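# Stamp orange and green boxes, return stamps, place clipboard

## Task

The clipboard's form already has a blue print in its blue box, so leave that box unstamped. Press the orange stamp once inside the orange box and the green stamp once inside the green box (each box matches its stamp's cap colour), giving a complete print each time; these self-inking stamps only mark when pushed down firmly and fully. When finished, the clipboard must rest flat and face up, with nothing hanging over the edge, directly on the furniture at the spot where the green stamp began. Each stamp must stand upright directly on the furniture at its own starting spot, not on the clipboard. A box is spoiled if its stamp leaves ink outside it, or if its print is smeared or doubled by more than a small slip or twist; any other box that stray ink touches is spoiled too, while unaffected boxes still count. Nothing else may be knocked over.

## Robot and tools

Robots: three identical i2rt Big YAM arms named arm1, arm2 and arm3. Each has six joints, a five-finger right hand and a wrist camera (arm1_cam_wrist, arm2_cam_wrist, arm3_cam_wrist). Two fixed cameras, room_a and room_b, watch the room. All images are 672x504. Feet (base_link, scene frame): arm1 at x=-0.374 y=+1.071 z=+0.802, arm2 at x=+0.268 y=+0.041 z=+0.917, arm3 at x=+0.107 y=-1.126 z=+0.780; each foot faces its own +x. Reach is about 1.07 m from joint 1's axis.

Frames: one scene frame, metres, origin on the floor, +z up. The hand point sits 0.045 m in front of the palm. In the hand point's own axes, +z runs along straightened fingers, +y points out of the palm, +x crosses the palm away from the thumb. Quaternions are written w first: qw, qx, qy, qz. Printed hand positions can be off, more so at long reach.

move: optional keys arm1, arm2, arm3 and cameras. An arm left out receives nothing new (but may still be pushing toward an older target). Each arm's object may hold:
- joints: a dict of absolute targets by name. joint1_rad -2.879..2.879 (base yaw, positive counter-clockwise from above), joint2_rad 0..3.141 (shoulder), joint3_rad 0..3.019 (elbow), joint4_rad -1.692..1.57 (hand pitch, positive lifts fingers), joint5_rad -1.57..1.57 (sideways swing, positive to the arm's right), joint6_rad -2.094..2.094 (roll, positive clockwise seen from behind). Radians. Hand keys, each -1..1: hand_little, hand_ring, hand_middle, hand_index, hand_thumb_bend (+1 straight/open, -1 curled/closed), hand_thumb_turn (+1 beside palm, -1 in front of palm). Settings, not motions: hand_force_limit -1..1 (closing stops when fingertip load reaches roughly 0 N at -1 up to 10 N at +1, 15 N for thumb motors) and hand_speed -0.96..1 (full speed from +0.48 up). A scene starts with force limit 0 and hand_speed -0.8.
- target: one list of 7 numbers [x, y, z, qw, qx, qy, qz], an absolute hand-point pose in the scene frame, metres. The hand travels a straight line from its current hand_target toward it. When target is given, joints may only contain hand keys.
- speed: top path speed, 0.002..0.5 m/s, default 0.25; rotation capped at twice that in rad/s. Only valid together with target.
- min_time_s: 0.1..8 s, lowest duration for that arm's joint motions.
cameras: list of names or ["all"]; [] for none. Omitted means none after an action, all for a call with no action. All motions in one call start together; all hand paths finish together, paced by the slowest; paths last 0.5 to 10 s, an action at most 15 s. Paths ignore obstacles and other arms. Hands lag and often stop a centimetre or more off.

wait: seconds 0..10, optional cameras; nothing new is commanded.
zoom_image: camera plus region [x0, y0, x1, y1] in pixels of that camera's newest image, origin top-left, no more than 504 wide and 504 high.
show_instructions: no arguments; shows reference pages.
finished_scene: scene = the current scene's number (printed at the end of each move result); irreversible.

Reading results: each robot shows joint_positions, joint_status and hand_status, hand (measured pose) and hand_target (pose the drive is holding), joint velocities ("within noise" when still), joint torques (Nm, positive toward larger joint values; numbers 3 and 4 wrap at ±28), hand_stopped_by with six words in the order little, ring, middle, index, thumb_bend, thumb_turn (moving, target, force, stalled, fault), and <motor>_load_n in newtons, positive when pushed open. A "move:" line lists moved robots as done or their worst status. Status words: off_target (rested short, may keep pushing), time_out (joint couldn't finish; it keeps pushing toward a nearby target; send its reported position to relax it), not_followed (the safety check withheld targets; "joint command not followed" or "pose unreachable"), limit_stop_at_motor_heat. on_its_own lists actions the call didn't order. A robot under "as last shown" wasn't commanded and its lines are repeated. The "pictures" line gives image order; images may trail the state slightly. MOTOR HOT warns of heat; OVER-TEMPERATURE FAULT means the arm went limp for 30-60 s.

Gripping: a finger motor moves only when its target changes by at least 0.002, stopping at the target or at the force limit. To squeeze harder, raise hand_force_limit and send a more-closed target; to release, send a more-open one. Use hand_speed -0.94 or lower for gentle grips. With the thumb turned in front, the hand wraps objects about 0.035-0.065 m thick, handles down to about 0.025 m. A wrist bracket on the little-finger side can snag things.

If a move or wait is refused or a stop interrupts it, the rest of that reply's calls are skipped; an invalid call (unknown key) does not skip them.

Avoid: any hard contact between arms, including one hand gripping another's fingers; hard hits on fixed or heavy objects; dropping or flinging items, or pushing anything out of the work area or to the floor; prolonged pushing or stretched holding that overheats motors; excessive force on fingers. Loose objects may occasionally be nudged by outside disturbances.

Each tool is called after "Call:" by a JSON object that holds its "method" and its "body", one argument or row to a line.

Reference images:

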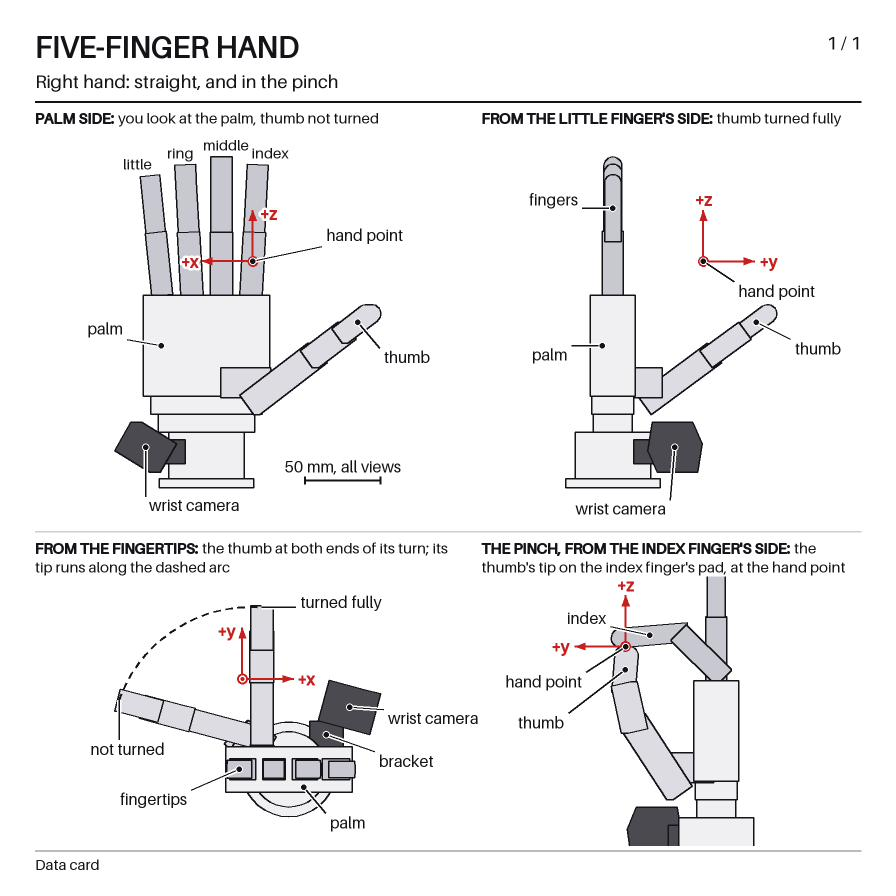

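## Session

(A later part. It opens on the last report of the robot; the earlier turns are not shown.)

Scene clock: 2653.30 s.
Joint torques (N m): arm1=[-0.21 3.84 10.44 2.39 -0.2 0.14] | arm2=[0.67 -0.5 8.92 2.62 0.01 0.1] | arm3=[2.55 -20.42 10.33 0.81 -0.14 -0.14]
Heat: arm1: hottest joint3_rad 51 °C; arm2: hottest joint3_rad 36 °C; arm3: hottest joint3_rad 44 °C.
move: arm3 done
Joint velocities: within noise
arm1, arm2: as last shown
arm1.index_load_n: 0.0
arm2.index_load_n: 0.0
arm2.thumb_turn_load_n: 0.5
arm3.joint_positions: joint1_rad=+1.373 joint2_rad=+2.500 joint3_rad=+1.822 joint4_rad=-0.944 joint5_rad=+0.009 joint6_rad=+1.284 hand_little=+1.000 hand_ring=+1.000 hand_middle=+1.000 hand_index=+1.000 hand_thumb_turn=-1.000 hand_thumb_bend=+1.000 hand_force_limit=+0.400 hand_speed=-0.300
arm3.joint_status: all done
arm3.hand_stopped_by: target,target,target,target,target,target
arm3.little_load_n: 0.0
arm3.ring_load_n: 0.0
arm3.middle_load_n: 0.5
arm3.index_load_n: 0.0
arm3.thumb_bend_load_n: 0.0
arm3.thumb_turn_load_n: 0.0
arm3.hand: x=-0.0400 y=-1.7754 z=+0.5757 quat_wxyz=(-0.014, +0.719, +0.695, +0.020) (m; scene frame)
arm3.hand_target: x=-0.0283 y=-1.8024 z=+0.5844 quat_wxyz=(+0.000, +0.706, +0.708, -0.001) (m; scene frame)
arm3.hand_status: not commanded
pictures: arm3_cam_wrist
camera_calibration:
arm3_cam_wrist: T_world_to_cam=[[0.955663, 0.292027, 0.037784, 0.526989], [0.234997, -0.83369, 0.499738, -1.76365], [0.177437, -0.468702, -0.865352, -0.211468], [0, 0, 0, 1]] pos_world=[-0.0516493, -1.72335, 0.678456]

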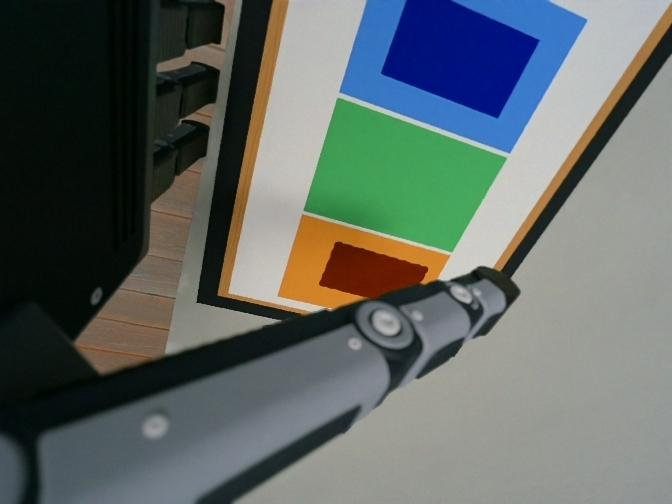

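Call:
{"method": "move", "body": {
  "arm3": {"target": [-0.055, -1.80, 0.605, 0, 0.7193, 0.6947, 0], "speed": 0.06},
  "cameras": []
}}

Scene clock: 2658.53 s.
Joint torques (N m): arm1=[-0.03 3.66 10.47 2.45 -0.21 0.09] | arm2=[0.73 -0.44 8.91 2.61 0.01 0.1] | arm3=[-0.44 -22.89 10.11 -0.06 -0.03 -0.16]
Heat: arm1: hottest joint3_rad 51 °C; arm2: hottest joint3_rad 36 °C; arm3: hottest joint3_rad 45 °C.
move: arm3 off_target
Joint velocities: within noise
arm1, arm2: as last shown
arm1.thumb_bend_load_n: -0.5
arm2.thumb_turn_load_n: 0.0
arm3.joint_positions: joint1_rad=+1.373 joint2_rad=+2.500 joint3_rad=+1.828 joint4_rad=-0.959 joint5_rad=+0.006 joint6_rad=+1.283 hand_little=+1.000 hand_ring=+1.000 hand_middle=+1.000 hand_index=+1.000 hand_thumb_turn=-1.000 hand_thumb_bend=+1.000 hand_force_limit=+0.400 hand_speed=-0.300
arm3.joint_status: not commanded
arm3.hand_stopped_by: target,target,target,target,target,target
arm3.little_load_n: 0.0
arm3.ring_load_n: 0.0
arm3.middle_load_n: 0.0
arm3.index_load_n: 0.0
arm3.thumb_bend_load_n: 0.0
arm3.thumb_turn_load_n: 0.0
arm3.hand: x=-0.0395 y=-1.7747 z=+0.5778 quat_wxyz=(-0.015, +0.718, +0.695, +0.024) (m; scene frame)
arm3.hand_target: x=-0.0549 y=-1.7987 z=+0.6056 quat_wxyz=(+0.000, +0.719, +0.695, +0.000) (m; scene frame)
arm3.hand_status: off_target (0.040 m and 3.3 deg from the pose sent, 0.041 m and 2.8 deg at the start)
pictures: none
No camera images: "cameras" was empty.

Call:
{"method": "move", "body": {
  "arm3": {"target": [-0.055, -1.80, 0.6075, 0, 0.7193, 0.6947, 0], "speed": 0.06},
  "cameras": []
}}

Scene clock: 2661.20 s.
Joint torques (N m): arm1=[0.32 3.78 10.52 2.59 -0.22 0.13] | arm2=[0.62 -0.56 8.95 2.62 0 0.1] | arm3=[-0.38 -23.24 10.06 0.01 -0.03 -0.15]
Heat: arm1: hottest joint3_rad 51 °C; arm2: hottest joint3_rad 36 °C; arm3: hottest joint3_rad 45 °C.
move: arm3 off_target
Joint velocities: within noise
arm1.joint_positions: joint1_rad=+1.491 joint2_rad=+0.614 joint3_rad=+1.322 joint4_rad=-1.165 joint5_rad=+0.001 joint6_rad=-1.311 hand_little=+1.000 hand_ring=+1.000 hand_middle=+1.000 hand_index=+1.000 hand_thumb_turn=+1.000 hand_thumb_bend=+1.000 hand_force_limit=+0.000 hand_speed=-0.800
arm1.joint_status: not commanded
arm1.hand_stopped_by: target,target,target,target,target,target
arm1.little_load_n: 0.0
arm1.ring_load_n: 0.0
arm1.middle_load_n: 0.0
arm1.index_load_n: 0.0
arm1.thumb_bend_load_n: 0.0
arm1.thumb_turn_load_n: 0.0
arm1.hand: x=-0.3025 y=+0.8150 z=+1.2963 quat_wxyz=(+0.219, +0.658, -0.535, +0.482) (m; scene frame)
arm1.hand_target: x=-0.3003 y=+0.8175 z=+1.3067 quat_wxyz=(+0.217, +0.653, -0.532, +0.494) (m; scene frame)
arm1.hand_status: not commanded
arm2.joint_positions: joint1_rad=+0.310 joint2_rad=+0.700 joint3_rad=+1.298 joint4_rad=-1.015 joint5_rad=+0.002 joint6_rad=-1.012 hand_little=+1.000 hand_ring=+1.000 hand_middle=+1.000 hand_index=+1.000 hand_thumb_turn=-1.000 hand_thumb_bend=+0.900 hand_force_limit=-0.600 hand_speed=-0.700
arm2.joint_status: not commanded
arm2.hand_stopped_by: target,target,target,target,target,target
arm2.little_load_n: 0.0
arm2.ring_load_n: 0.0
arm2.middle_load_n: 0.0
arm2.index_load_n: 0.0
arm2.thumb_bend_load_n: 0.0
arm2.thumb_turn_load_n: 0.0
arm2.hand: x=-0.0269 y=-0.0778 z=+1.3955 quat_wxyz=(+0.470, -0.028, -0.839, +0.271) (m; scene frame)
arm2.hand_target: x=-0.0294 y=-0.0769 z=+1.3993 quat_wxyz=(+0.476, -0.036, -0.834, +0.276) (m; scene frame)
arm2.hand_status: not commanded
arm3.joint_positions: joint1_rad=+1.373 joint2_rad=+2.500 joint3_rad=+1.828 joint4_rad=-0.962 joint5_rad=+0.006 joint6_rad=+1.283 hand_little=+1.000 hand_ring=+1.000 hand_middle=+1.000 hand_index=+1.000 hand_thumb_turn=-1.000 hand_thumb_bend=+1.000 hand_force_limit=+0.400 hand_speed=-0.300
arm3.joint_status: not commanded
arm3.hand_stopped_by: target,target,target,target,target,target
arm3.little_load_n: 0.0
arm3.ring_load_n: 0.0
arm3.middle_load_n: 0.0
arm3.index_load_n: 0.0
arm3.thumb_bend_load_n: -0.5
arm3.thumb_turn_load_n: 0.0
arm3.hand: x=-0.0392 y=-1.7739 z=+0.5778 quat_wxyz=(-0.016, +0.718, +0.695, +0.026) (m; scene frame)
arm3.hand_target: x=-0.0549 y=-1.7986 z=+0.6081 quat_wxyz=(+0.000, +0.719, +0.695, +0.000) (m; scene frame)
arm3.hand_status: off_target (0.043 m and 3.5 deg from the pose sent, 0.042 m and 3.3 deg at the start)
pictures: none
No camera images: "cameras" was empty.

Call:
{"method": "move", "body": {
  "arm3": {"joints": {"joint1_rad": 1.42}, "min_time_s": 1.5},
  "cameras": ["arm3_cam_wrist"]
}}

Scene clock: 2665.53 s.
Joint torques (N m): arm1=[-0.21 3.55 10.55 2.58 -0.15 0.12] | arm2=[0.73 -0.44 8.94 2.61 0 0.09] | arm3=[1.55 -22.83 9.89 0.02 -0.06 -0.15]
Heat: arm1: hottest joint3_rad 51 °C; arm2: hottest joint3_rad 36 °C; arm3: hottest joint3_rad 45 °C.
move: arm3 done
Joint velocities: within noise
arm1, arm2: as last shown
arm1.little_load_n: 0.5
arm3.joint_positions: joint1_rad=+1.407 joint2_rad=+2.497 joint3_rad=+1.831 joint4_rad=-0.963 joint5_rad=+0.007 joint6_rad=+1.283 hand_little=+1.000 hand_ring=+1.000 hand_middle=+1.000 hand_index=+1.000 hand_thumb_turn=-1.000 hand_thumb_bend=+1.000 hand_force_limit=+0.400 hand_speed=-0.300
arm3.joint_status: all done
arm3.hand_stopped_by: target,target,target,target,target,target
arm3.little_load_n: 0.0
arm3.ring_load_n: 0.0
arm3.middle_load_n: 0.0
arm3.index_load_n: 0.0
arm3.thumb_bend_load_n: 0.0
arm3.thumb_turn_load_n: 0.0
arm3.hand: x=-0.0179 y=-1.7803 z=+0.5804 quat_wxyz=(-0.016, +0.706, +0.707, +0.023) (m; scene frame)
arm3.hand_target: x=-0.0151 y=-1.8069 z=+0.6081 quat_wxyz=(+0.000, +0.699, +0.716, +0.000) (m; scene frame)
arm3.hand_status: not commanded
pictures: arm3_cam_wrist
camera_calibration:
arm3_cam_wrist: T_world_to_cam=[[0.944701, 0.325075, 0.0432016, 0.562657], [0.262331, -0.828182, 0.495276, -1.76247], [0.19678, -0.456554, -0.867661, -0.190207], [0, 0, 0, 1]] pos_world=[-0.0317639, -1.72939, 0.683565]

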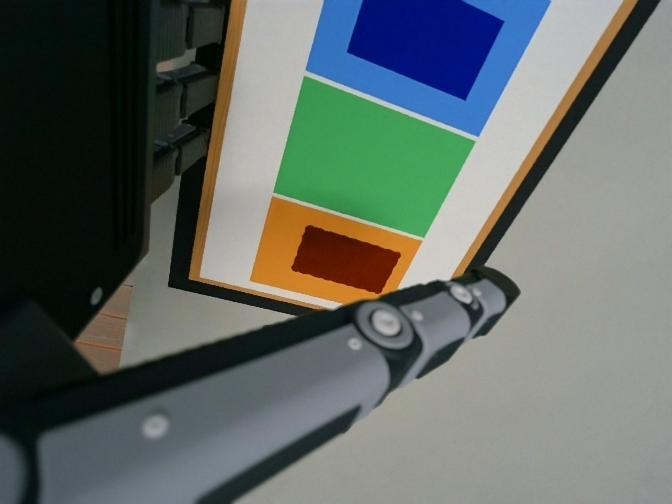

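Call:
{"method": "move", "body": {
  "arm3": {"target": [-0.1, -1.82, 0.70, 0, 0.7193, 0.6947, 0], "speed": 0.15},
  "cameras": ["arm3_cam_wrist", "room_b"]
}}

Call:
{"method": "zoom_image", "body": {
  "camera": "room_b",
  "region": [80, 350, 180, 425]
}}

Call:
{"method": "zoom_image", "body": {
  "camera": "arm3_cam_wrist",
  "region": [150, 0, 450, 300]
}}

Scene clock: 2679.93 s.
Joint torques (N m): arm1=[-0.15 3.31 10.51 2.43 -0.21 0.11] | arm2=[0.67 -0.5 8.92 2.65 0.01 0.1] | arm3=[0.09 -23.12 11.75 0.02 0 -0.14]
Heat: arm1: hottest joint3_rad 51 °C; arm2: hottest joint3_rad 36 °C; arm3: hottest joint3_rad 47 °C.
move: arm3 off_target
Joint velocities: within noise
arm1, arm2: as last shown
arm1.little_load_n: 0.0
arm3.joint_positions: joint1_rad=+1.315 joint2_rad=+2.449 joint3_rad=+2.017 joint4_rad=-1.199 joint5_rad=+0.006 joint6_rad=+1.233 hand_little=+1.000 hand_ring=+1.000 hand_middle=+1.000 hand_index=+1.000 hand_thumb_turn=-1.000 hand_thumb_bend=+1.000 hand_force_limit=+0.400 hand_speed=-0.300
arm3.joint_status: not commanded
arm3.hand_stopped_by: target,target,target,target,target,target
arm3.little_load_n: 0.0
arm3.ring_load_n: 0.0
arm3.middle_load_n: 0.0
arm3.index_load_n: 0.0
arm3.thumb_bend_load_n: 0.0
arm3.thumb_turn_load_n: 0.0
arm3.hand: x=-0.0887 y=-1.7977 z=+0.6725 quat_wxyz=(-0.014, +0.721, +0.693, +0.026) (m; scene frame)
arm3.hand_target: x=-0.0996 y=-1.8186 z=+0.7008 quat_wxyz=(+0.000, +0.719, +0.695, -0.001) (m; scene frame)
arm3.hand_status: off_target (0.037 m and 3.4 deg from the pose sent, 0.150 m and 3.8 deg at the start)
pictures: arm3_cam_wrist, room_b
camera_calibration:
arm3_cam_wrist: T_world_to_cam=[[0.957099, 0.285678, 0.048478, 0.557906], [0.225248, -0.838764, 0.49572, -1.82651], [0.182278, -0.463533, -0.867129, -0.118571], [0, 0, 0, 1]] pos_world=[-0.100941, -1.74635, 0.775573]

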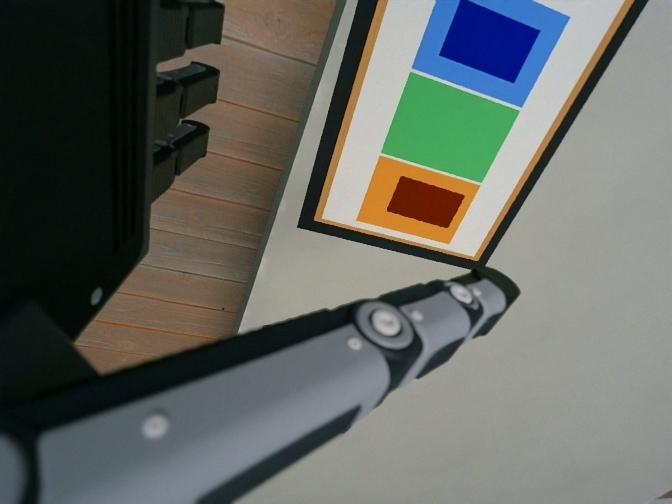

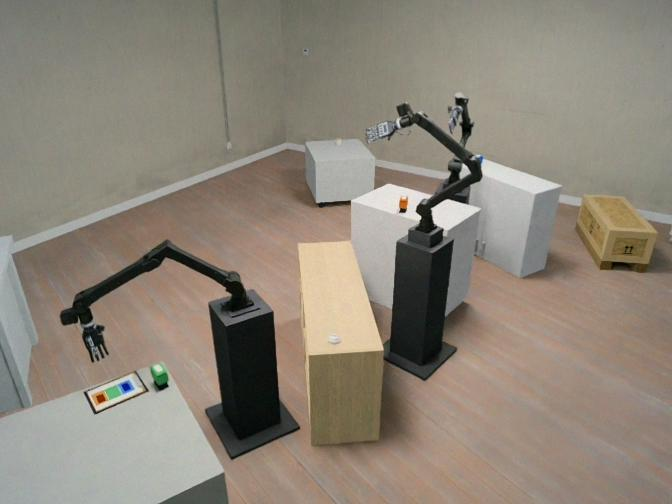

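Scaled by 5.040 from the camera's 672x504 image, which has a finer 960x720 frame.

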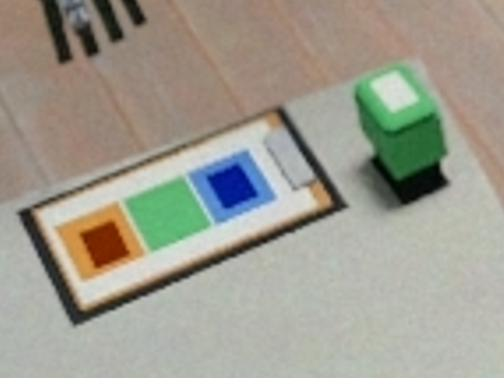

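Scaled by 1.680 from the camera's 672x504 image, which has a finer 960x720 frame.

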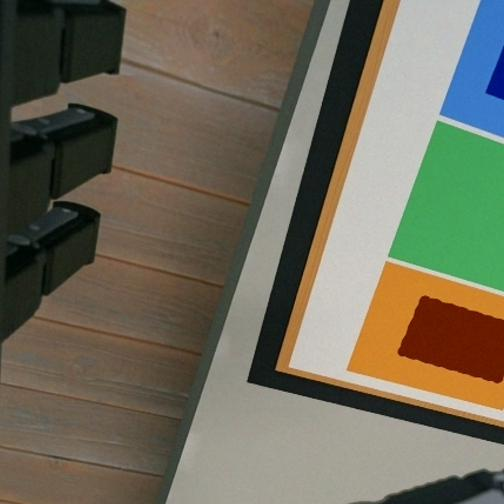

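Call:
{"method": "move", "body": {
  "arm3": {"target": [0.0, -1.745, 0.64, 0, 0.7071, 0.7071, 0], "speed": 0.15},
  "cameras": []
}}

Call:
{"method": "move", "body": {
  "arm3": {"target": [0.0, -1.745, 0.575, 0, 0.7071, 0.7071, 0], "speed": 0.06},
  "cameras": ["arm3_cam_wrist"]
}}

Scene clock: 2726.10 s.
Joint torques (N m): arm1=[-0.5 3.43 10.54 2.43 -0.29 0.13] | arm2=[0.73 -0.56 8.94 2.62 0.01 0.1] | arm3=[1.2 -21.42 5.83 0.85 0.08 0.07]
Heat: arm1: hottest joint3_rad 51 °C; arm2: hottest joint3_rad 36 °C; arm3: hottest joint3_rad 50 °C.
move: arm3 off_target
Joint velocities: within noise
arm1, arm2: as last shown
arm1.middle_load_n: 0.5
arm3.joint_positions: joint1_rad=+1.408 joint2_rad=+2.306 joint3_rad=+1.583 joint4_rad=-0.882 joint5_rad=+0.003 joint6_rad=+1.286 hand_little=+1.000 hand_ring=+1.000 hand_middle=+1.000 hand_index=+1.000 hand_thumb_turn=-1.000 hand_thumb_bend=+1.000 hand_force_limit=+0.400 hand_speed=-0.300
arm3.joint_status: not commanded
arm3.hand_stopped_by: target,target,target,target,target,target
arm3.little_load_n: 0.0
arm3.ring_load_n: 0.0
arm3.middle_load_n: 0.0
arm3.index_load_n: 0.0
arm3.thumb_bend_load_n: 0.0
arm3.thumb_turn_load_n: 0.0
arm3.hand: x=-0.0033 y=-1.7363 z=+0.6259 quat_wxyz=(-0.008, +0.707, +0.707, +0.013) (m; scene frame)
arm3.hand_target: x=-0.0001 y=-1.7449 z=+0.6399 quat_wxyz=(+0.000, +0.707, +0.707, +0.000) (m; scene frame)
arm3.hand_status: off_target (0.017 m and 1.8 deg from the pose sent, 0.108 m and 4.0 deg at the start)
pictures: none
No camera images: "cameras" was empty.

Scene clock: 2727.77 s.
Joint torques (N m): arm1=[-0.09 3.66 10.55 2.55 -0.22 0.12] | arm2=[0.67 -0.44 8.91 2.65 0.01 0.09] | arm3=[1.14 -18.43 6.6 0.9 0.09 0.06]
Heat: arm1: hottest joint3_rad 51 °C; arm2: hottest joint3_rad 36 °C; arm3: hottest joint3_rad 50 °C.
move: arm3 done
Joint velocities: within noise
arm1, arm2: as last shown
arm1.middle_load_n: 0.0
arm2.thumb_turn_load_n: 0.5
arm3.joint_positions: joint1_rad=+1.408 joint2_rad=+2.381 joint3_rad=+1.583 joint4_rad=-0.779 joint5_rad=+0.003 joint6_rad=+1.286 hand_little=+1.000 hand_ring=+1.000 hand_middle=+1.000 hand_index=+1.000 hand_thumb_turn=-1.000 hand_thumb_bend=+1.000 hand_force_limit=+0.400 hand_speed=-0.300
arm3.joint_status: not commanded
arm3.hand_stopped_by: target,target,target,target,target,target
arm3.little_load_n: 0.0
arm3.ring_load_n: 0.0
arm3.middle_load_n: 0.0
arm3.index_load_n: 0.0
arm3.thumb_bend_load_n: 0.0
arm3.thumb_turn_load_n: 0.0
arm3.hand: x=-0.0044 y=-1.7406 z=+0.5818 quat_wxyz=(-0.001, +0.707, +0.707, +0.002) (m; scene frame)
arm3.hand_target: x=-0.0001 y=-1.7448 z=+0.5751 quat_wxyz=(+0.000, +0.707, +0.707, +0.000) (m; scene frame)
arm3.hand_status: done (0.009 m and 0.2 deg from the pose sent, 0.052 m and 1.8 deg at the start)
pictures: arm3_cam_wrist
camera_calibration:
arm3_cam_wrist: T_world_to_cam=[[0.945577, 0.324983, 0.0164371, 0.552336], [0.266499, -0.802417, 0.533953, -1.71139], [0.186715, -0.500513, -0.845355, -0.263085], [0, 0, 0, 1]] pos_world=[-0.0170701, -1.68443, 0.682323]

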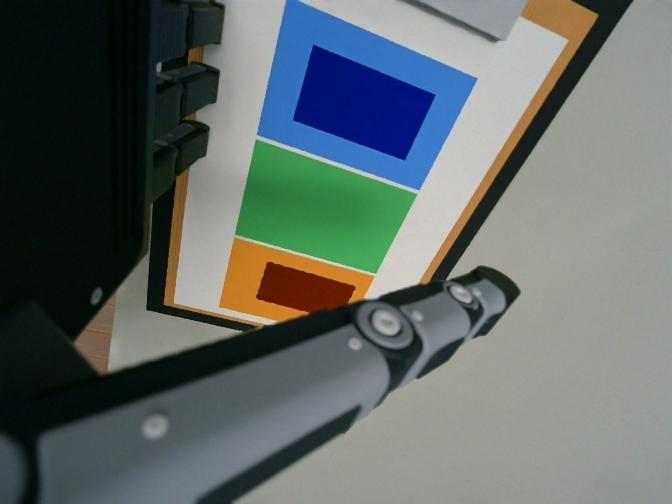

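Call:
{"method": "move", "body": {
  "arm3": {"target": [0.0, -1.745, 0.558, 0, 0.7071, 0.7071, 0], "speed": 0.06},
  "cameras": []
}}

Call:
{"method": "move", "body": {
  "arm3": {"joints": {"joint1_rad": 1.455}, "min_time_s": 1.5},
  "cameras": ["arm3_cam_wrist"]
}}

Scene clock: 2744.67 s.
Joint torques (N m): arm1=[-0.38 3.6 10.41 2.44 -0.21 0.17] | arm2=[0.67 -0.56 8.95 2.61 0 0.09] | arm3=[1.14 -16.09 6.94 1.81 0.1 0.06]
Heat: arm1: hottest joint3_rad 51 °C; arm2: hottest joint3_rad 36 °C; arm3: hottest joint3_rad 49 °C.
move: arm3 off_target
Joint velocities: within noise
arm1, arm2: as last shown
arm2.thumb_turn_load_n: 0.0
arm3.joint_positions: joint1_rad=+1.408 joint2_rad=+2.382 joint3_rad=+1.583 joint4_rad=-0.777 joint5_rad=+0.003 joint6_rad=+1.286 hand_little=+1.000 hand_ring=+1.000 hand_middle=+1.000 hand_index=+1.000 hand_thumb_turn=-1.000 hand_thumb_bend=+1.000 hand_force_limit=+0.400 hand_speed=-0.300
arm3.joint_status: not commanded
arm3.hand_stopped_by: target,target,target,target,target,target
arm3.little_load_n: 0.0
arm3.ring_load_n: 0.0
arm3.middle_load_n: -1.0
arm3.index_load_n: 0.0
arm3.thumb_bend_load_n: 0.0
arm3.thumb_turn_load_n: 0.0
arm3.hand: x=-0.0045 y=-1.7410 z=+0.5816 quat_wxyz=(-0.001, +0.707, +0.707, +0.001) (m; scene frame)
arm3.hand_target: x=+0.0000 y=-1.7439 z=+0.5589 quat_wxyz=(+0.000, +0.707, +0.707, +0.000) (m; scene frame)
arm3.hand_status: off_target (0.024 m and 0.2 deg from the pose sent, 0.025 m and 0.2 deg at the start)
pictures: none
No camera images: "cameras" was empty.

Scene clock: 2746.47 s.
Joint torques (N m): arm1=[-0.21 3.78 10.5 2.14 -0.19 0.15] | arm2=[0.73 -0.56 8.94 2.61 0.01 0.09] | arm3=[3.25 -16.15 6.97 1.8 -0.49 0.03]
Heat: arm1: hottest joint3_rad 51 °C; arm2: hottest joint3_rad 36 °C; arm3: hottest joint3_rad 49 °C.
move: arm3 done
Joint velocities: within noise
arm1, arm2: as last shown
arm3.joint_positions: joint1_rad=+1.420 joint2_rad=+2.382 joint3_rad=+1.583 joint4_rad=-0.777 joint5_rad=+0.016 joint6_rad=+1.288 hand_little=+1.000 hand_ring=+1.000 hand_middle=+1.000 hand_index=+1.000 hand_thumb_turn=-1.000 hand_thumb_bend=+1.000 hand_force_limit=+0.400 hand_speed=-0.300
arm3.joint_status: all done
arm3.hand_stopped_by: target,target,target,target,target,target
arm3.little_load_n: 0.0
arm3.ring_load_n: 0.0
arm3.middle_load_n: 0.5
arm3.index_load_n: 0.0
arm3.thumb_bend_load_n: 0.0
arm3.thumb_turn_load_n: 0.0
arm3.hand: x=+0.0003 y=-1.7417 z=+0.5807 quat_wxyz=(-0.007, +0.704, +0.711, -0.002) (m; scene frame)
arm3.hand_target: x=+0.0242 y=-1.7476 z=+0.5589 quat_wxyz=(+0.000, +0.693, +0.721, +0.000) (m; scene frame)
arm3.hand_status: not commanded
pictures: arm3_cam_wrist
camera_calibration:
arm3_cam_wrist: T_world_to_cam=[[0.942436, 0.33435, 0.00500354, 0.571252], [0.281292, -0.800792, 0.528779, -1.70706], [0.180804, -0.496933, -0.848745, -0.257198], [0, 0, 0, 1]] pos_world=[-0.0116837, -1.68581, 0.681505]

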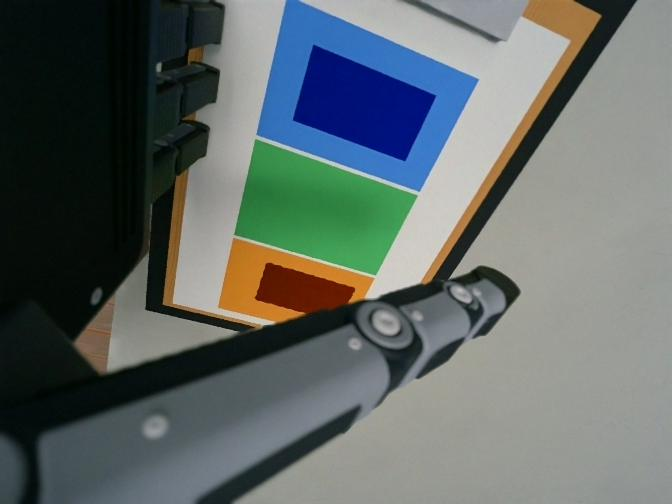

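Call:
{"method": "move", "body": {
  "arm3": {"target": [0.03, -1.749, 0.57, 0, 0.7009, 0.7133, 0], "speed": 0.04},
  "cameras": ["arm3_cam_wrist"]
}}

Scene clock: 2750.97 s.
Joint torques (N m): arm1=[-0.67 3.25 10.48 2.48 -0.23 0.19] | arm2=[0.73 -0.56 8.92 2.61 0 0.09] | arm3=[3.66 -18.26 5.76 1.35 -0.74 0.06]
Heat: arm1: hottest joint3_rad 51 °C; arm2: hottest joint3_rad 36 °C; arm3: hottest joint3_rad 48 °C.
move: arm3 off_target
Joint velocities: within noise
arm1, arm2: as last shown
arm3.joint_positions: joint1_rad=+1.423 joint2_rad=+2.382 joint3_rad=+1.583 joint4_rad=-0.777 joint5_rad=+0.021 joint6_rad=+1.318 hand_little=+1.000 hand_ring=+1.000 hand_middle=+1.000 hand_index=+1.000 hand_thumb_turn=-1.000 hand_thumb_bend=+1.000 hand_force_limit=+0.400 hand_speed=-0.300
arm3.joint_status: not commanded
arm3.hand_stopped_by: target,target,target,target,target,target
arm3.little_load_n: 0.0
arm3.ring_load_n: 0.0
arm3.middle_load_n: 0.5
arm3.index_load_n: 0.0
arm3.thumb_bend_load_n: 0.0
arm3.thumb_turn_load_n: -0.5
arm3.hand: x=+0.0002 y=-1.7435 z=+0.5804 quat_wxyz=(-0.009, +0.713, +0.701, -0.004) (m; scene frame)
arm3.hand_target: x=+0.0295 y=-1.7478 z=+0.5706 quat_wxyz=(+0.000, +0.701, +0.713, +0.000) (m; scene frame)
arm3.hand_status: off_target (0.032 m and 2.3 deg from the pose sent, 0.032 m and 0.9 deg at the start)
pictures: arm3_cam_wrist
camera_calibration:
arm3_cam_wrist: T_world_to_cam=[[0.951041, 0.309065, 0.000159107, 0.530625], [0.262673, -0.808554, 0.52654, -1.72058], [0.162864, -0.500719, -0.85015, -0.264157], [0, 0, 0, 1]] pos_world=[-0.00967497, -1.68745, 0.681297]

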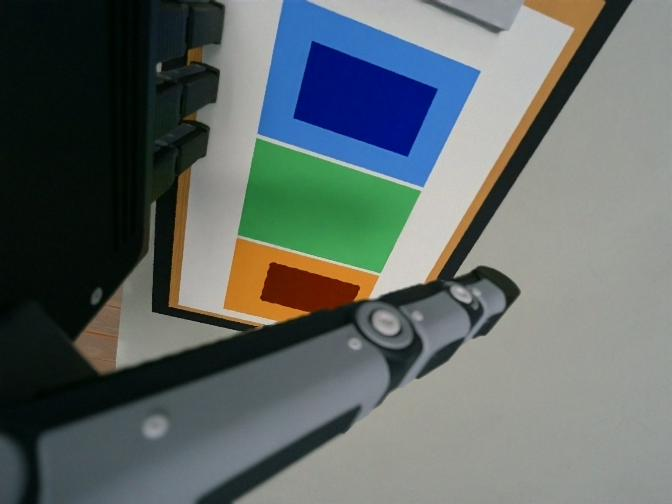

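Ease pressure further while holding the lateral push.

Call:
{"method": "move", "body": {
  "arm3": {"target": [0.035, -1.749, 0.584, 0, 0.7009, 0.7133, 0], "speed": 0.04},
  "cameras": ["arm3_cam_wrist"]
}}

Scene clock: 2755.57 s.
Joint torques (N m): arm1=[0.44 3.55 10.55 2.39 -0.22 0.12] | arm2=[0.67 -0.5 8.95 2.62 0 0.1] | arm3=[2.49 -20.19 5.24 0.61 -0.59 0.05]
Heat: arm1: hottest joint3_rad 51 °C; arm2: hottest joint3_rad 36 °C; arm3: hottest joint3_rad 48 °C.
move: arm3 off_target
Joint velocities: arm1=[-0.015 -0.044 -0.007 -0.007 0.022 0.022] | arm2=[within noise] | arm3=[within noise]
arm1.joint_positions: joint1_rad=+1.491 joint2_rad=+0.614 joint3_rad=+1.322 joint4_rad=-1.165 joint5_rad=+0.001 joint6_rad=-1.311 hand_little=+1.000 hand_ring=+1.000 hand_middle=+1.000 hand_index=+1.000 hand_thumb_turn=+1.000 hand_thumb_bend=+1.000 hand_force_limit=+0.000 hand_speed=-0.800
arm1.joint_status: not commanded
arm1.hand_stopped_by: target,target,target,target,target,target
arm1.little_load_n: 0.0
arm1.ring_load_n: 0.0
arm1.middle_load_n: 0.0
arm1.index_load_n: 0.0
arm1.thumb_bend_load_n: 0.0
arm1.thumb_turn_load_n: 0.0
arm1.hand: x=-0.3025 y=+0.8150 z=+1.2963 quat_wxyz=(+0.219, +0.658, -0.535, +0.482) (m; scene frame)
arm1.hand_target: x=-0.3003 y=+0.8175 z=+1.3067 quat_wxyz=(+0.217, +0.653, -0.532, +0.494) (m; scene frame)
arm1.hand_status: not commanded
arm2.joint_positions: joint1_rad=+0.310 joint2_rad=+0.700 joint3_rad=+1.298 joint4_rad=-1.015 joint5_rad=+0.002 joint6_rad=-1.012 hand_little=+1.000 hand_ring=+1.000 hand_middle=+1.000 hand_index=+1.000 hand_thumb_turn=-1.000 hand_thumb_bend=+0.900 hand_force_limit=-0.600 hand_speed=-0.700
arm2.joint_status: not commanded
arm2.hand_stopped_by: target,target,target,target,target,target
arm2.little_load_n: 0.0
arm2.ring_load_n: 0.0
arm2.middle_load_n: 0.0
arm2.index_load_n: 0.0
arm2.thumb_bend_load_n: 0.0
arm2.thumb_turn_load_n: 0.5
arm2.hand: x=-0.0269 y=-0.0778 z=+1.3955 quat_wxyz=(+0.470, -0.028, -0.839, +0.271) (m; scene frame)
arm2.hand_target: x=-0.0294 y=-0.0769 z=+1.3993 quat_wxyz=(+0.476, -0.036, -0.834, +0.276) (m; scene frame)
arm2.hand_status: not commanded
arm3.joint_positions: joint1_rad=+1.447 joint2_rad=+2.381 joint3_rad=+1.583 joint4_rad=-0.777 joint5_rad=+0.018 joint6_rad=+1.327 hand_little=+1.000 hand_ring=+1.000 hand_middle=+1.000 hand_index=+1.000 hand_thumb_turn=-1.000 hand_thumb_bend=+1.000 hand_force_limit=+0.400 hand_speed=-0.300
arm3.joint_status: not commanded
arm3.hand_stopped_by: target,target,target,target,target,target
arm3.little_load_n: 0.0
arm3.ring_load_n: 0.0
arm3.middle_load_n: 0.5
arm3.index_load_n: 0.0
arm3.thumb_bend_load_n: 0.0
arm3.thumb_turn_load_n: 0.0
arm3.hand: x=+0.0156 y=-1.7468 z=+0.5809 quat_wxyz=(-0.007, +0.708, +0.707, -0.003) (m; scene frame)
arm3.hand_target: x=+0.0348 y=-1.7488 z=+0.5839 quat_wxyz=(+0.000, +0.701, +0.713, +0.000) (m; scene frame)
arm3.hand_status: off_target (0.020 m and 1.4 deg from the pose sent, 0.035 m and 2.3 deg at the start)
pictures: arm3_cam_wrist
camera_calibration:
arm3_cam_wrist: T_world_to_cam=[[0.946229, 0.323487, 0.00266361, 0.540741], [0.273285, -0.803734, 0.528514, -1.72045], [0.173108, -0.499367, -0.84892, -0.266384], [0, 0, 0, 1]] pos_world=[0.00462019, -1.69073, 0.681701]

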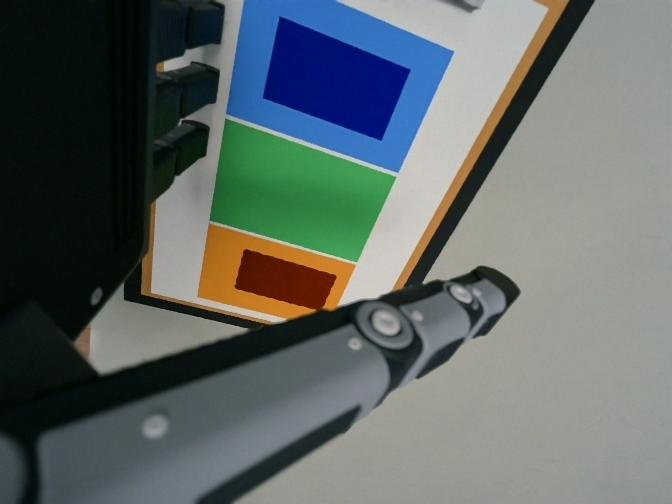

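Call:
{"method": "move", "body": {
  "arm3": {"target": [-0.04, -1.68, 0.72, 0, 0.7071, 0.7071, 0], "speed": 0.2},
  "cameras": []
}}

Call:
{"method": "move", "body": {
  "arm3": {"target": [-0.05, -1.58, 0.74, 0, 0.7071, 0.7071, 0], "speed": 0.2},
  "cameras": ["arm3_cam_wrist"]
}}

Call:
{"method": "zoom_image", "body": {
  "camera": "arm3_cam_wrist",
  "region": [200, 0, 500, 300]
}}

Scene clock: 2770.17 s.
Joint torques (N m): arm1=[0.21 3.84 10.63 2.37 -0.2 0.11] | arm2=[0.62 -0.44 8.92 2.62 0.01 0.1] | arm3=[-0.03 -18.43 6.3 0.16 0.02 -0.12]
Heat: arm1: hottest joint3_rad 51 °C; arm2: hottest joint3_rad 36 °C; arm3: hottest joint3_rad 46 °C.
move: arm3 done
Joint velocities: within noise
arm1, arm2: as last shown
arm2.little_load_n: -0.5
arm2.ring_load_n: 0.5
arm2.thumb_turn_load_n: 0.0
arm3.joint_positions: joint1_rad=+1.324 joint2_rad=+2.066 joint3_rad=+1.415 joint4_rad=-0.925 joint5_rad=+0.005 joint6_rad=+1.204 hand_little=+1.000 hand_ring=+1.000 hand_middle=+1.000 hand_index=+1.000 hand_thumb_turn=-1.000 hand_thumb_bend=+1.000 hand_force_limit=+0.400 hand_speed=-0.300
arm3.joint_status: not commanded
arm3.hand_stopped_by: target,target,target,target,target,target
arm3.little_load_n: 0.0
arm3.ring_load_n: 0.0
arm3.middle_load_n: 0.0
arm3.index_load_n: 0.0
arm3.thumb_bend_load_n: 0.0
arm3.thumb_turn_load_n: 0.0
arm3.hand: x=-0.0373 y=-1.6826 z=+0.7127 quat_wxyz=(-0.002, +0.708, +0.706, +0.001) (m; scene frame)
arm3.hand_target: x=-0.0401 y=-1.6800 z=+0.7199 quat_wxyz=(+0.000, +0.707, +0.707, +0.000) (m; scene frame)
arm3.hand_status: done (0.008 m and 0.3 deg from the pose sent, 0.164 m and 0.9 deg at the start)
pictures: none
No camera images: "cameras" was empty.

Scene clock: 2771.53 s.
Joint torques (N m): arm1=[-0.15 3.6 10.47 2.28 -0.25 0.11] | arm2=[0.62 -0.56 8.92 2.62 0.01 0.1] | arm3=[-0.21 -15.33 5.82 0.88 0.04 -0.14]
Heat: arm1: hottest joint3_rad 51 °C; arm2: hottest joint3_rad 36 °C; arm3: hottest joint3_rad 46 °C.
move: arm3 done
Joint velocities: within noise
arm1, arm2: as last shown
arm2.little_load_n: 0.0
arm2.middle_load_n: -0.5
arm3.joint_positions: joint1_rad=+1.230 joint2_rad=+1.855 joint3_rad=+1.129 joint4_rad=-0.869 joint5_rad=+0.005 joint6_rad=+1.107 hand_little=+1.000 hand_ring=+1.000 hand_middle=+1.000 hand_index=+1.000 hand_thumb_turn=-1.000 hand_thumb_bend=+1.000 hand_force_limit=+0.400 hand_speed=-0.300
arm3.joint_status: not commanded
arm3.hand_stopped_by: target,target,target,target,target,target
arm3.little_load_n: 0.0
arm3.ring_load_n: 0.0
arm3.middle_load_n: 0.0
arm3.index_load_n: 0.0
arm3.thumb_bend_load_n: 0.0
arm3.thumb_turn_load_n: 0.0
arm3.hand: x=-0.0451 y=-1.5788 z=+0.7336 quat_wxyz=(-0.005, +0.707, +0.707, +0.010) (m; scene frame)
arm3.hand_target: x=-0.0500 y=-1.5800 z=+0.7400 quat_wxyz=(+0.000, +0.707, +0.707, +0.000) (m; scene frame)
arm3.hand_status: done (0.008 m and 1.3 deg from the pose sent, 0.107 m and 0.3 deg at the start)
pictures: arm3_cam_wrist
camera_calibration:
arm3_cam_wrist: T_world_to_cam=[[0.945396, 0.32459, 0.0294499, 0.525587], [0.262364, -0.811527, 0.522101, -1.65766], [0.193368, -0.485865, -0.852375, -0.0176505], [0, 0, 0, 1]] pos_world=[-0.0585649, -1.52441, 0.834943]

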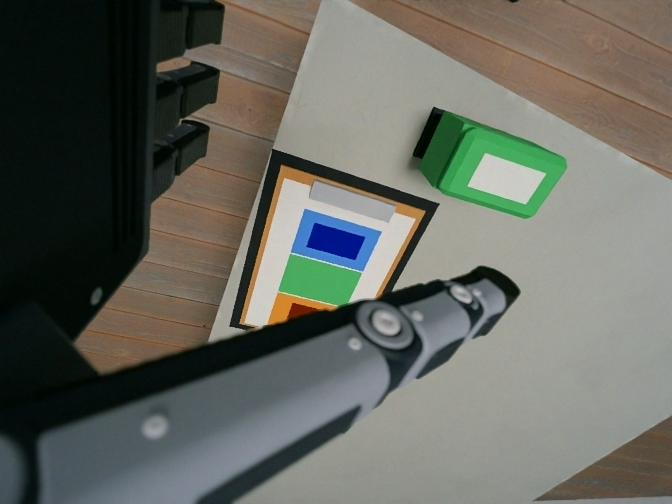

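Scaled by 1.680 from the camera's 672x504 image, which has a finer 960x720 frame.

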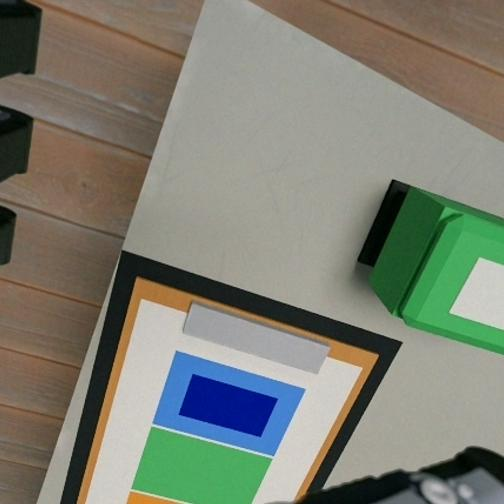

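Call:
{"method": "move", "body": {
  "arm3": {"target": [-0.03, -1.67, 0.63, 0, 0.7071, 0.7071, 0], "speed": 0.15},
  "cameras": []
}}

Call:
{"method": "move", "body": {
  "arm3": {"target": [-0.03, -1.67, 0.59, 0, 0.7071, 0.7071, 0], "speed": 0.08},
  "cameras": ["arm3_cam_wrist"]
}}

Scene clock: 2798.67 s.
Joint torques (N m): arm1=[0.38 3.31 10.56 2.56 -0.21 0.11] | arm2=[0.67 -0.44 8.94 2.62 0.01 0.1] | arm3=[1.38 -16.56 8.44 0.7 0.07 0.06]
Heat: arm1: hottest joint3_rad 51 °C; arm2: hottest joint3_rad 36 °C; arm3: hottest joint3_rad 45 °C.
move: arm3 off_target
Joint velocities: within noise
arm1, arm2: as last shown
arm2.ring_load_n: 0.0
arm2.middle_load_n: 0.0
arm2.thumb_turn_load_n: 0.5
arm3.joint_positions: joint1_rad=+1.315 joint2_rad=+2.174 joint3_rad=+1.299 joint4_rad=-0.740 joint5_rad=+0.003 joint6_rad=+1.196 hand_little=+1.000 hand_ring=+1.000 hand_middle=+1.000 hand_index=+1.000 hand_thumb_turn=-1.000 hand_thumb_bend=+1.000 hand_force_limit=+0.400 hand_speed=-0.300
arm3.joint_status: not commanded
arm3.hand_stopped_by: target,target,target,target,target,target
arm3.little_load_n: 0.0
arm3.ring_load_n: 0.0
arm3.middle_load_n: 0.0
arm3.index_load_n: 0.0
arm3.thumb_bend_load_n: 0.0
arm3.thumb_turn_load_n: 0.0
arm3.hand: x=-0.0274 y=-1.6455 z=+0.6231 quat_wxyz=(-0.009, +0.708, +0.706, +0.019) (m; scene frame)
arm3.hand_target: x=-0.0297 y=-1.6693 z=+0.6308 quat_wxyz=(+0.000, +0.707, +0.707, +0.000) (m; scene frame)
arm3.hand_status: off_target (0.026 m and 2.4 deg from the pose sent, 0.139 m and 1.3 deg at the start)
pictures: none
No camera images: "cameras" was empty.

Scene clock: 2800.00 s.
Joint torques (N m): arm1=[-0.15 2.9 10.41 2.26 -0.23 0.14] | arm2=[0.62 -0.5 8.92 2.62 0 0.1] | arm3=[1.38 -16.97 7.79 0.8 0.07 0.06]
Heat: arm1: hottest joint3_rad 51 °C; arm2: hottest joint3_rad 36 °C; arm3: hottest joint3_rad 45 °C.
move: arm3 off_target
Joint velocities: within noise
arm1, arm2: as last shown
arm2.thumb_turn_load_n: 0.0
arm3.joint_positions: joint1_rad=+1.315 joint2_rad=+2.255 joint3_rad=+1.311 joint4_rad=-0.672 joint5_rad=+0.003 joint6_rad=+1.196 hand_little=+1.000 hand_ring=+1.000 hand_middle=+1.000 hand_index=+1.000 hand_thumb_turn=-1.000 hand_thumb_bend=+1.000 hand_force_limit=+0.400 hand_speed=-0.300
arm3.joint_status: not commanded
arm3.hand_stopped_by: target,target,target,target,target,target
arm3.little_load_n: 0.0
arm3.ring_load_n: 0.0
arm3.middle_load_n: 0.0
arm3.index_load_n: 0.0
arm3.thumb_bend_load_n: 0.0
arm3.thumb_turn_load_n: 0.0
arm3.hand: x=-0.0276 y=-1.6460 z=+0.5846 quat_wxyz=(-0.009, +0.708, +0.706, +0.019) (m; scene frame)
arm3.hand_target: x=-0.0298 y=-1.6694 z=+0.5908 quat_wxyz=(+0.000, +0.707, +0.707, +0.000) (m; scene frame)
arm3.hand_status: off_target (0.025 m and 2.4 deg from the pose sent, 0.041 m and 2.4 deg at the start)
pictures: arm3_cam_wrist
camera_calibration:
arm3_cam_wrist: T_world_to_cam=[[0.94613, 0.321106, 0.0415839, 0.522414], [0.256542, -0.821782, 0.508784, -1.64818], [0.197546, -0.470708, -0.859889, -0.15128], [0, 0, 0, 1]] pos_world=[-0.0415592, -1.59341, 0.686762]

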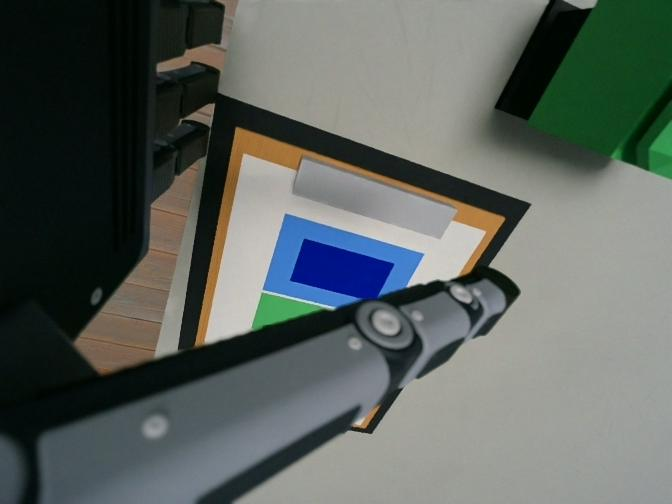

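Call:
{"method": "move", "body": {
  "arm3": {"target": [-0.03, -1.695, 0.592, 0, 0.7071, 0.7071, 0], "speed": 0.08},
  "cameras": ["arm3_cam_wrist"]
}}

Scene clock: 2807.40 s.
Joint torques (N m): arm1=[-0.62 3.19 10.39 2.54 -0.19 0.14] | arm2=[0.73 -0.5 8.95 2.62 0.01 0.1] | arm3=[1.55 -17.2 8.39 0.13 0.08 0.06]
Heat: arm1: hottest joint3_rad 51 °C; arm2: hottest joint3_rad 36 °C; arm3: hottest joint3_rad 45 °C.
move: arm3 off_target
Joint velocities: within noise
arm1, arm2: as last shown
arm2.index_load_n: -0.5
arm3.joint_positions: joint1_rad=+1.330 joint2_rad=+2.285 joint3_rad=+1.393 joint4_rad=-0.703 joint5_rad=+0.003 joint6_rad=+1.212 hand_little=+1.000 hand_ring=+1.000 hand_middle=+1.000 hand_index=+1.000 hand_thumb_turn=-1.000 hand_thumb_bend=+1.000 hand_force_limit=+0.400 hand_speed=-0.300
arm3.joint_status: not commanded
arm3.hand_stopped_by: target,target,target,target,target,target
arm3.little_load_n: 0.0
arm3.ring_load_n: 0.0
arm3.middle_load_n: 0.0
arm3.index_load_n: 0.0
arm3.thumb_bend_load_n: 0.0
arm3.thumb_turn_load_n: 0.0
arm3.hand: x=-0.0309 y=-1.6755 z=+0.5877 quat_wxyz=(-0.005, +0.709, +0.705, +0.010) (m; scene frame)
arm3.hand_target: x=-0.0298 y=-1.6946 z=+0.5925 quat_wxyz=(+0.000, +0.707, +0.707, +0.000) (m; scene frame)
arm3.hand_status: off_target (0.020 m and 1.3 deg from the pose sent, 0.050 m and 2.4 deg at the start)
pictures: arm3_cam_wrist
camera_calibration:
arm3_cam_wrist: T_world_to_cam=[[0.946911, 0.320263, 0.0281191, 0.541408], [0.259332, -0.812587, 0.521966, -1.66548], [0.190016, -0.486964, -0.852503, -0.193615], [0, 0, 0, 1]] pos_world=[-0.0439636, -1.62102, 0.689041]

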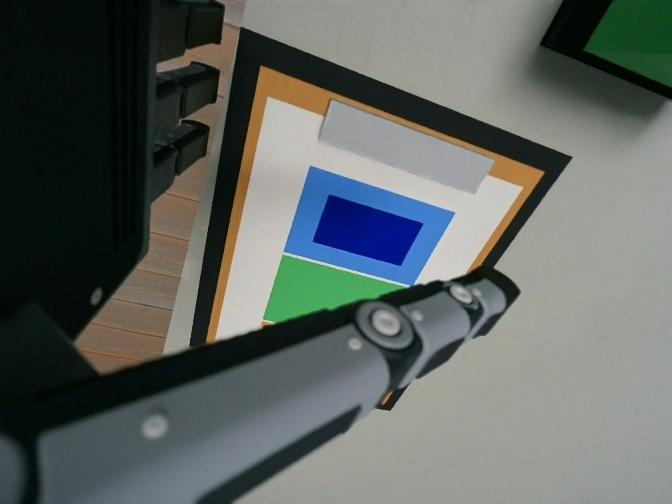

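Call:
{"method": "move", "body": {
  "arm3": {"target": [-0.03, -1.683, 0.585, 0, 0.7071, 0.7071, 0], "speed": 0.08},
  "cameras": []
}}

Scene clock: 2812.53 s.
Joint torques (N m): arm1=[-0.32 3.78 10.56 2.32 -0.2 0.11] | arm2=[0.73 -0.44 8.91 2.62 0 0.1] | arm3=[0.91 -17.44 5.61 0.87 0.09 -0.04]
Heat: arm1: hottest joint3_rad 51 °C; arm2: hottest joint3_rad 36 °C; arm3: hottest joint3_rad 45 °C.
move: arm3 done
Joint velocities: within noise
arm1, arm2: as last shown
arm2.index_load_n: 0.0
arm3.joint_positions: joint1_rad=+1.330 joint2_rad=+2.285 joint3_rad=+1.393 joint4_rad=-0.689 joint5_rad=+0.003 joint6_rad=+1.212 hand_little=+1.000 hand_ring=+1.000 hand_middle=+1.000 hand_index=+1.000 hand_thumb_turn=-1.000 hand_thumb_bend=+1.000 hand_force_limit=+0.400 hand_speed=-0.300
arm3.joint_status: not commanded
arm3.hand_stopped_by: target,target,target,target,target,target
arm3.little_load_n: 0.0
arm3.ring_load_n: 0.0
arm3.middle_load_n: 0.0
arm3.index_load_n: 0.0
arm3.thumb_bend_load_n: 0.0
arm3.thumb_turn_load_n: 0.0
arm3.hand: x=-0.0322 y=-1.6791 z=+0.5877 quat_wxyz=(-0.002, +0.709, +0.706, +0.003) (m; scene frame)
arm3.hand_target: x=-0.0301 y=-1.6830 z=+0.5851 quat_wxyz=(+0.000, +0.707, +0.707, +0.000) (m; scene frame)
arm3.hand_status: done (0.005 m and 0.5 deg from the pose sent, 0.008 m and 1.3 deg at the start)
pictures: none
No camera images: "cameras" was empty.

Call:
{"method": "move", "body": {
  "arm3": {"target": [-0.03, -1.655, 0.582, 0, 0.7071, 0.7071, 0], "speed": 0.08},
  "cameras": []
}}

Scene clock: 2816.40 s.
Joint torques (N m): arm1=[0.44 3.6 10.58 2.44 -0.19 0.11] | arm2=[0.67 -0.44 8.91 2.62 0.01 0.1] | arm3=[-0.44 -18.55 3.96 0.75 0.1 -0.18]
Heat: arm1: hottest joint3_rad 51 °C; arm2: hottest joint3_rad 36 °C; arm3: hottest joint3_rad 45 °C.
move: arm3 done
Joint velocities: within noise
arm1, arm2: as last shown
arm2.thumb_turn_load_n: 0.5
arm3.joint_positions: joint1_rad=+1.330 joint2_rad=+2.272 joint3_rad=+1.316 joint4_rad=-0.628 joint5_rad=+0.003 joint6_rad=+1.204 hand_little=+1.000 hand_ring=+1.000 hand_middle=+1.000 hand_index=+1.000 hand_thumb_turn=-1.000 hand_thumb_bend=+1.000 hand_force_limit=+0.400 hand_speed=-0.300
arm3.joint_status: not commanded
arm3.hand_stopped_by: target,target,target,target,target,target
arm3.little_load_n: 0.0
arm3.ring_load_n: 0.0
arm3.middle_load_n: 0.0
arm3.index_load_n: 0.0
arm3.thumb_bend_load_n: 0.0
arm3.thumb_turn_load_n: 0.0
arm3.hand: x=-0.0237 y=-1.6571 z=+0.5768 quat_wxyz=(-0.003, +0.706, +0.708, +0.004) (m; scene frame)
arm3.hand_target: x=-0.0300 y=-1.6550 z=+0.5819 quat_wxyz=(+0.000, +0.707, +0.707, +0.000) (m; scene frame)
arm3.hand_status: done (0.008 m and 0.6 deg from the pose sent, 0.025 m and 0.5 deg at the start)
pictures: none
No camera images: "cameras" was empty.

Call:
{"method": "move", "body": {
  "arm3": {"joints": {"joint1_rad": 1.40}, "min_time_s": 1.5},
  "cameras": ["arm3_cam_wrist"]
}}

Scene clock: 2821.10 s.
Joint torques (N m): arm1=[-0.09 3.9 10.52 2.44 -0.21 0.1] | arm2=[0.67 -0.44 8.94 2.62 0 0.1] | arm3=[2.78 -18.37 4.37 0.75 -0.43 -0.14]
Heat: arm1: hottest joint3_rad 51 °C; arm2: hottest joint3_rad 36 °C; arm3: hottest joint3_rad 44 °C.
move: arm3 done
Joint velocities: within noise
arm1.joint_positions: joint1_rad=+1.491 joint2_rad=+0.614 joint3_rad=+1.322 joint4_rad=-1.165 joint5_rad=+0.001 joint6_rad=-1.311 hand_little=+1.000 hand_ring=+1.000 hand_middle=+1.000 hand_index=+1.000 hand_thumb_turn=+1.000 hand_thumb_bend=+1.000 hand_force_limit=+0.000 hand_speed=-0.800
arm1.joint_status: not commanded
arm1.hand_stopped_by: target,target,target,target,target,target
arm1.little_load_n: 0.0
arm1.ring_load_n: 0.0
arm1.middle_load_n: 0.0
arm1.index_load_n: 0.0
arm1.thumb_bend_load_n: 0.0
arm1.thumb_turn_load_n: 0.0
arm1.hand: x=-0.3025 y=+0.8150 z=+1.2963 quat_wxyz=(+0.219, +0.658, -0.535, +0.482) (m; scene frame)
arm1.hand_target: x=-0.3003 y=+0.8175 z=+1.3067 quat_wxyz=(+0.217, +0.653, -0.532, +0.494) (m; scene frame)
arm1.hand_status: not commanded
arm2.joint_positions: joint1_rad=+0.310 joint2_rad=+0.700 joint3_rad=+1.298 joint4_rad=-1.015 joint5_rad=+0.002 joint6_rad=-1.012 hand_little=+1.000 hand_ring=+1.000 hand_middle=+1.000 hand_index=+1.000 hand_thumb_turn=-1.000 hand_thumb_bend=+0.900 hand_force_limit=-0.600 hand_speed=-0.700
arm2.joint_status: not commanded
arm2.hand_stopped_by: target,target,target,target,target,target
arm2.little_load_n: 0.0
arm2.ring_load_n: 0.0
arm2.middle_load_n: 0.0
arm2.index_load_n: 0.0
arm2.thumb_bend_load_n: 0.0
arm2.thumb_turn_load_n: 0.0
arm2.hand: x=-0.0269 y=-0.0778 z=+1.3955 quat_wxyz=(+0.470, -0.028, -0.839, +0.271) (m; scene frame)
arm2.hand_target: x=-0.0294 y=-0.0769 z=+1.3993 quat_wxyz=(+0.476, -0.036, -0.834, +0.276) (m; scene frame)
arm2.hand_status: not commanded
arm3.joint_positions: joint1_rad=+1.370 joint2_rad=+2.270 joint3_rad=+1.311 joint4_rad=-0.628 joint5_rad=+0.015 joint6_rad=+1.204 hand_little=+1.000 hand_ring=+1.000 hand_middle=+1.000 hand_index=+1.000 hand_thumb_turn=-1.000 hand_thumb_bend=+1.000 hand_force_limit=+0.400 hand_speed=-0.300
arm3.joint_status: all done
arm3.hand_stopped_by: target,target,target,target,target,target
arm3.little_load_n: 0.0
arm3.ring_load_n: 0.0
arm3.middle_load_n: 0.0
arm3.index_load_n: 0.0
arm3.thumb_bend_load_n: 0.0
arm3.thumb_turn_load_n: 0.0
arm3.hand: x=-0.0033 y=-1.6588 z=+0.5760 quat_wxyz=(-0.009, +0.691, +0.723, +0.003) (m; scene frame)
arm3.hand_target: x=+0.0143 y=-1.6645 z=+0.5820 quat_wxyz=(+0.000, +0.677, +0.736, +0.000) (m; scene frame)
arm3.hand_status: not commanded
pictures: arm3_cam_wrist
camera_calibration:
arm3_cam_wrist: T_world_to_cam=[[0.930359, 0.366384, 0.0139785, 0.594878], [0.305869, -0.796588, 0.521433, -1.62593], [0.20218, -0.480844, -0.853178, -0.190087], [0, 0, 0, 1]] pos_world=[-0.0176979, -1.60455, 0.677318]

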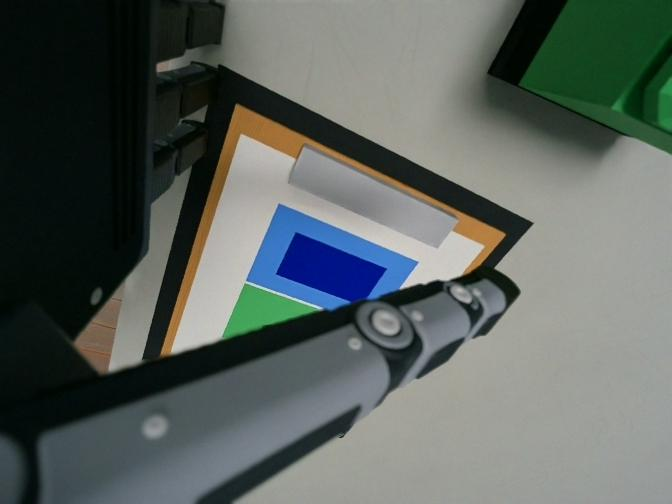

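Call:
{"method": "move", "body": {
  "arm3": {"target": [-0.03, -1.66, 0.76, 0, 0.7071, 0.7071, 0], "speed": 0.2},
  "cameras": ["room_b"]
}}

Call:
{"method": "zoom_image", "body": {
  "camera": "room_b",
  "region": [80, 350, 180, 425]
}}

Scene clock: 2955.43 s.
Joint torques (N m): arm1=[0.26 3.25 10.55 2.41 -0.19 0.12] | arm2=[0.73 -0.5 8.94 2.62 0.01 0.1] | arm3=[-0.32 -16.91 10.14 0.01 0.03 -0.1]
Heat: arm1: hottest joint3_rad 51 °C; arm2: hottest joint3_rad 36 °C; arm3: hottest joint2_rad 41 °C.
move: arm3 off_target
Joint velocities: within noise
arm1, arm2: as last shown
arm2.little_load_n: -0.5
arm3.joint_positions: joint1_rad=+1.331 joint2_rad=+1.954 joint3_rad=+1.306 joint4_rad=-0.977 joint5_rad=+0.005 joint6_rad=+1.204 hand_little=+1.000 hand_ring=+1.000 hand_middle=+1.000 hand_index=+1.000 hand_thumb_turn=-1.000 hand_thumb_bend=+1.000 hand_force_limit=+0.400 hand_speed=-0.300
arm3.joint_status: not commanded
arm3.hand_stopped_by: target,target,target,target,target,target
arm3.little_load_n: 0.0
arm3.ring_load_n: 0.0
arm3.middle_load_n: 0.0
arm3.index_load_n: 0.0
arm3.thumb_bend_load_n: -0.5
arm3.thumb_turn_load_n: 0.0
arm3.hand: x=-0.0167 y=-1.6391 z=+0.7382 quat_wxyz=(-0.012, +0.705, +0.709, +0.023) (m; scene frame)
arm3.hand_target: x=-0.0297 y=-1.6590 z=+0.7604 quat_wxyz=(+0.000, +0.707, +0.707, +0.000) (m; scene frame)
arm3.hand_status: off_target (0.033 m and 3.0 deg from the pose sent, 0.186 m and 2.8 deg at the start)
pictures: room_b

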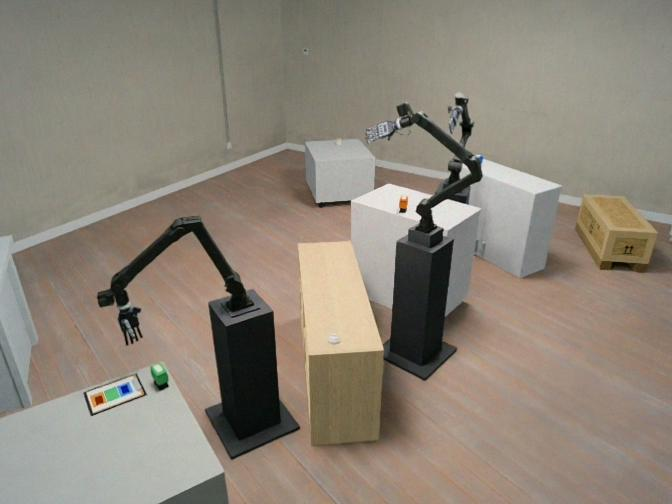

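Scaled by 5.040 from the camera's 672x504 image, which has a finer 960x720 frame.

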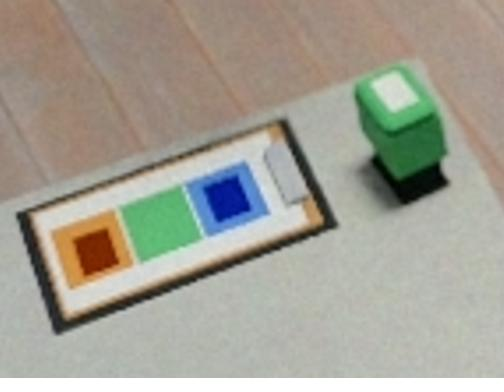

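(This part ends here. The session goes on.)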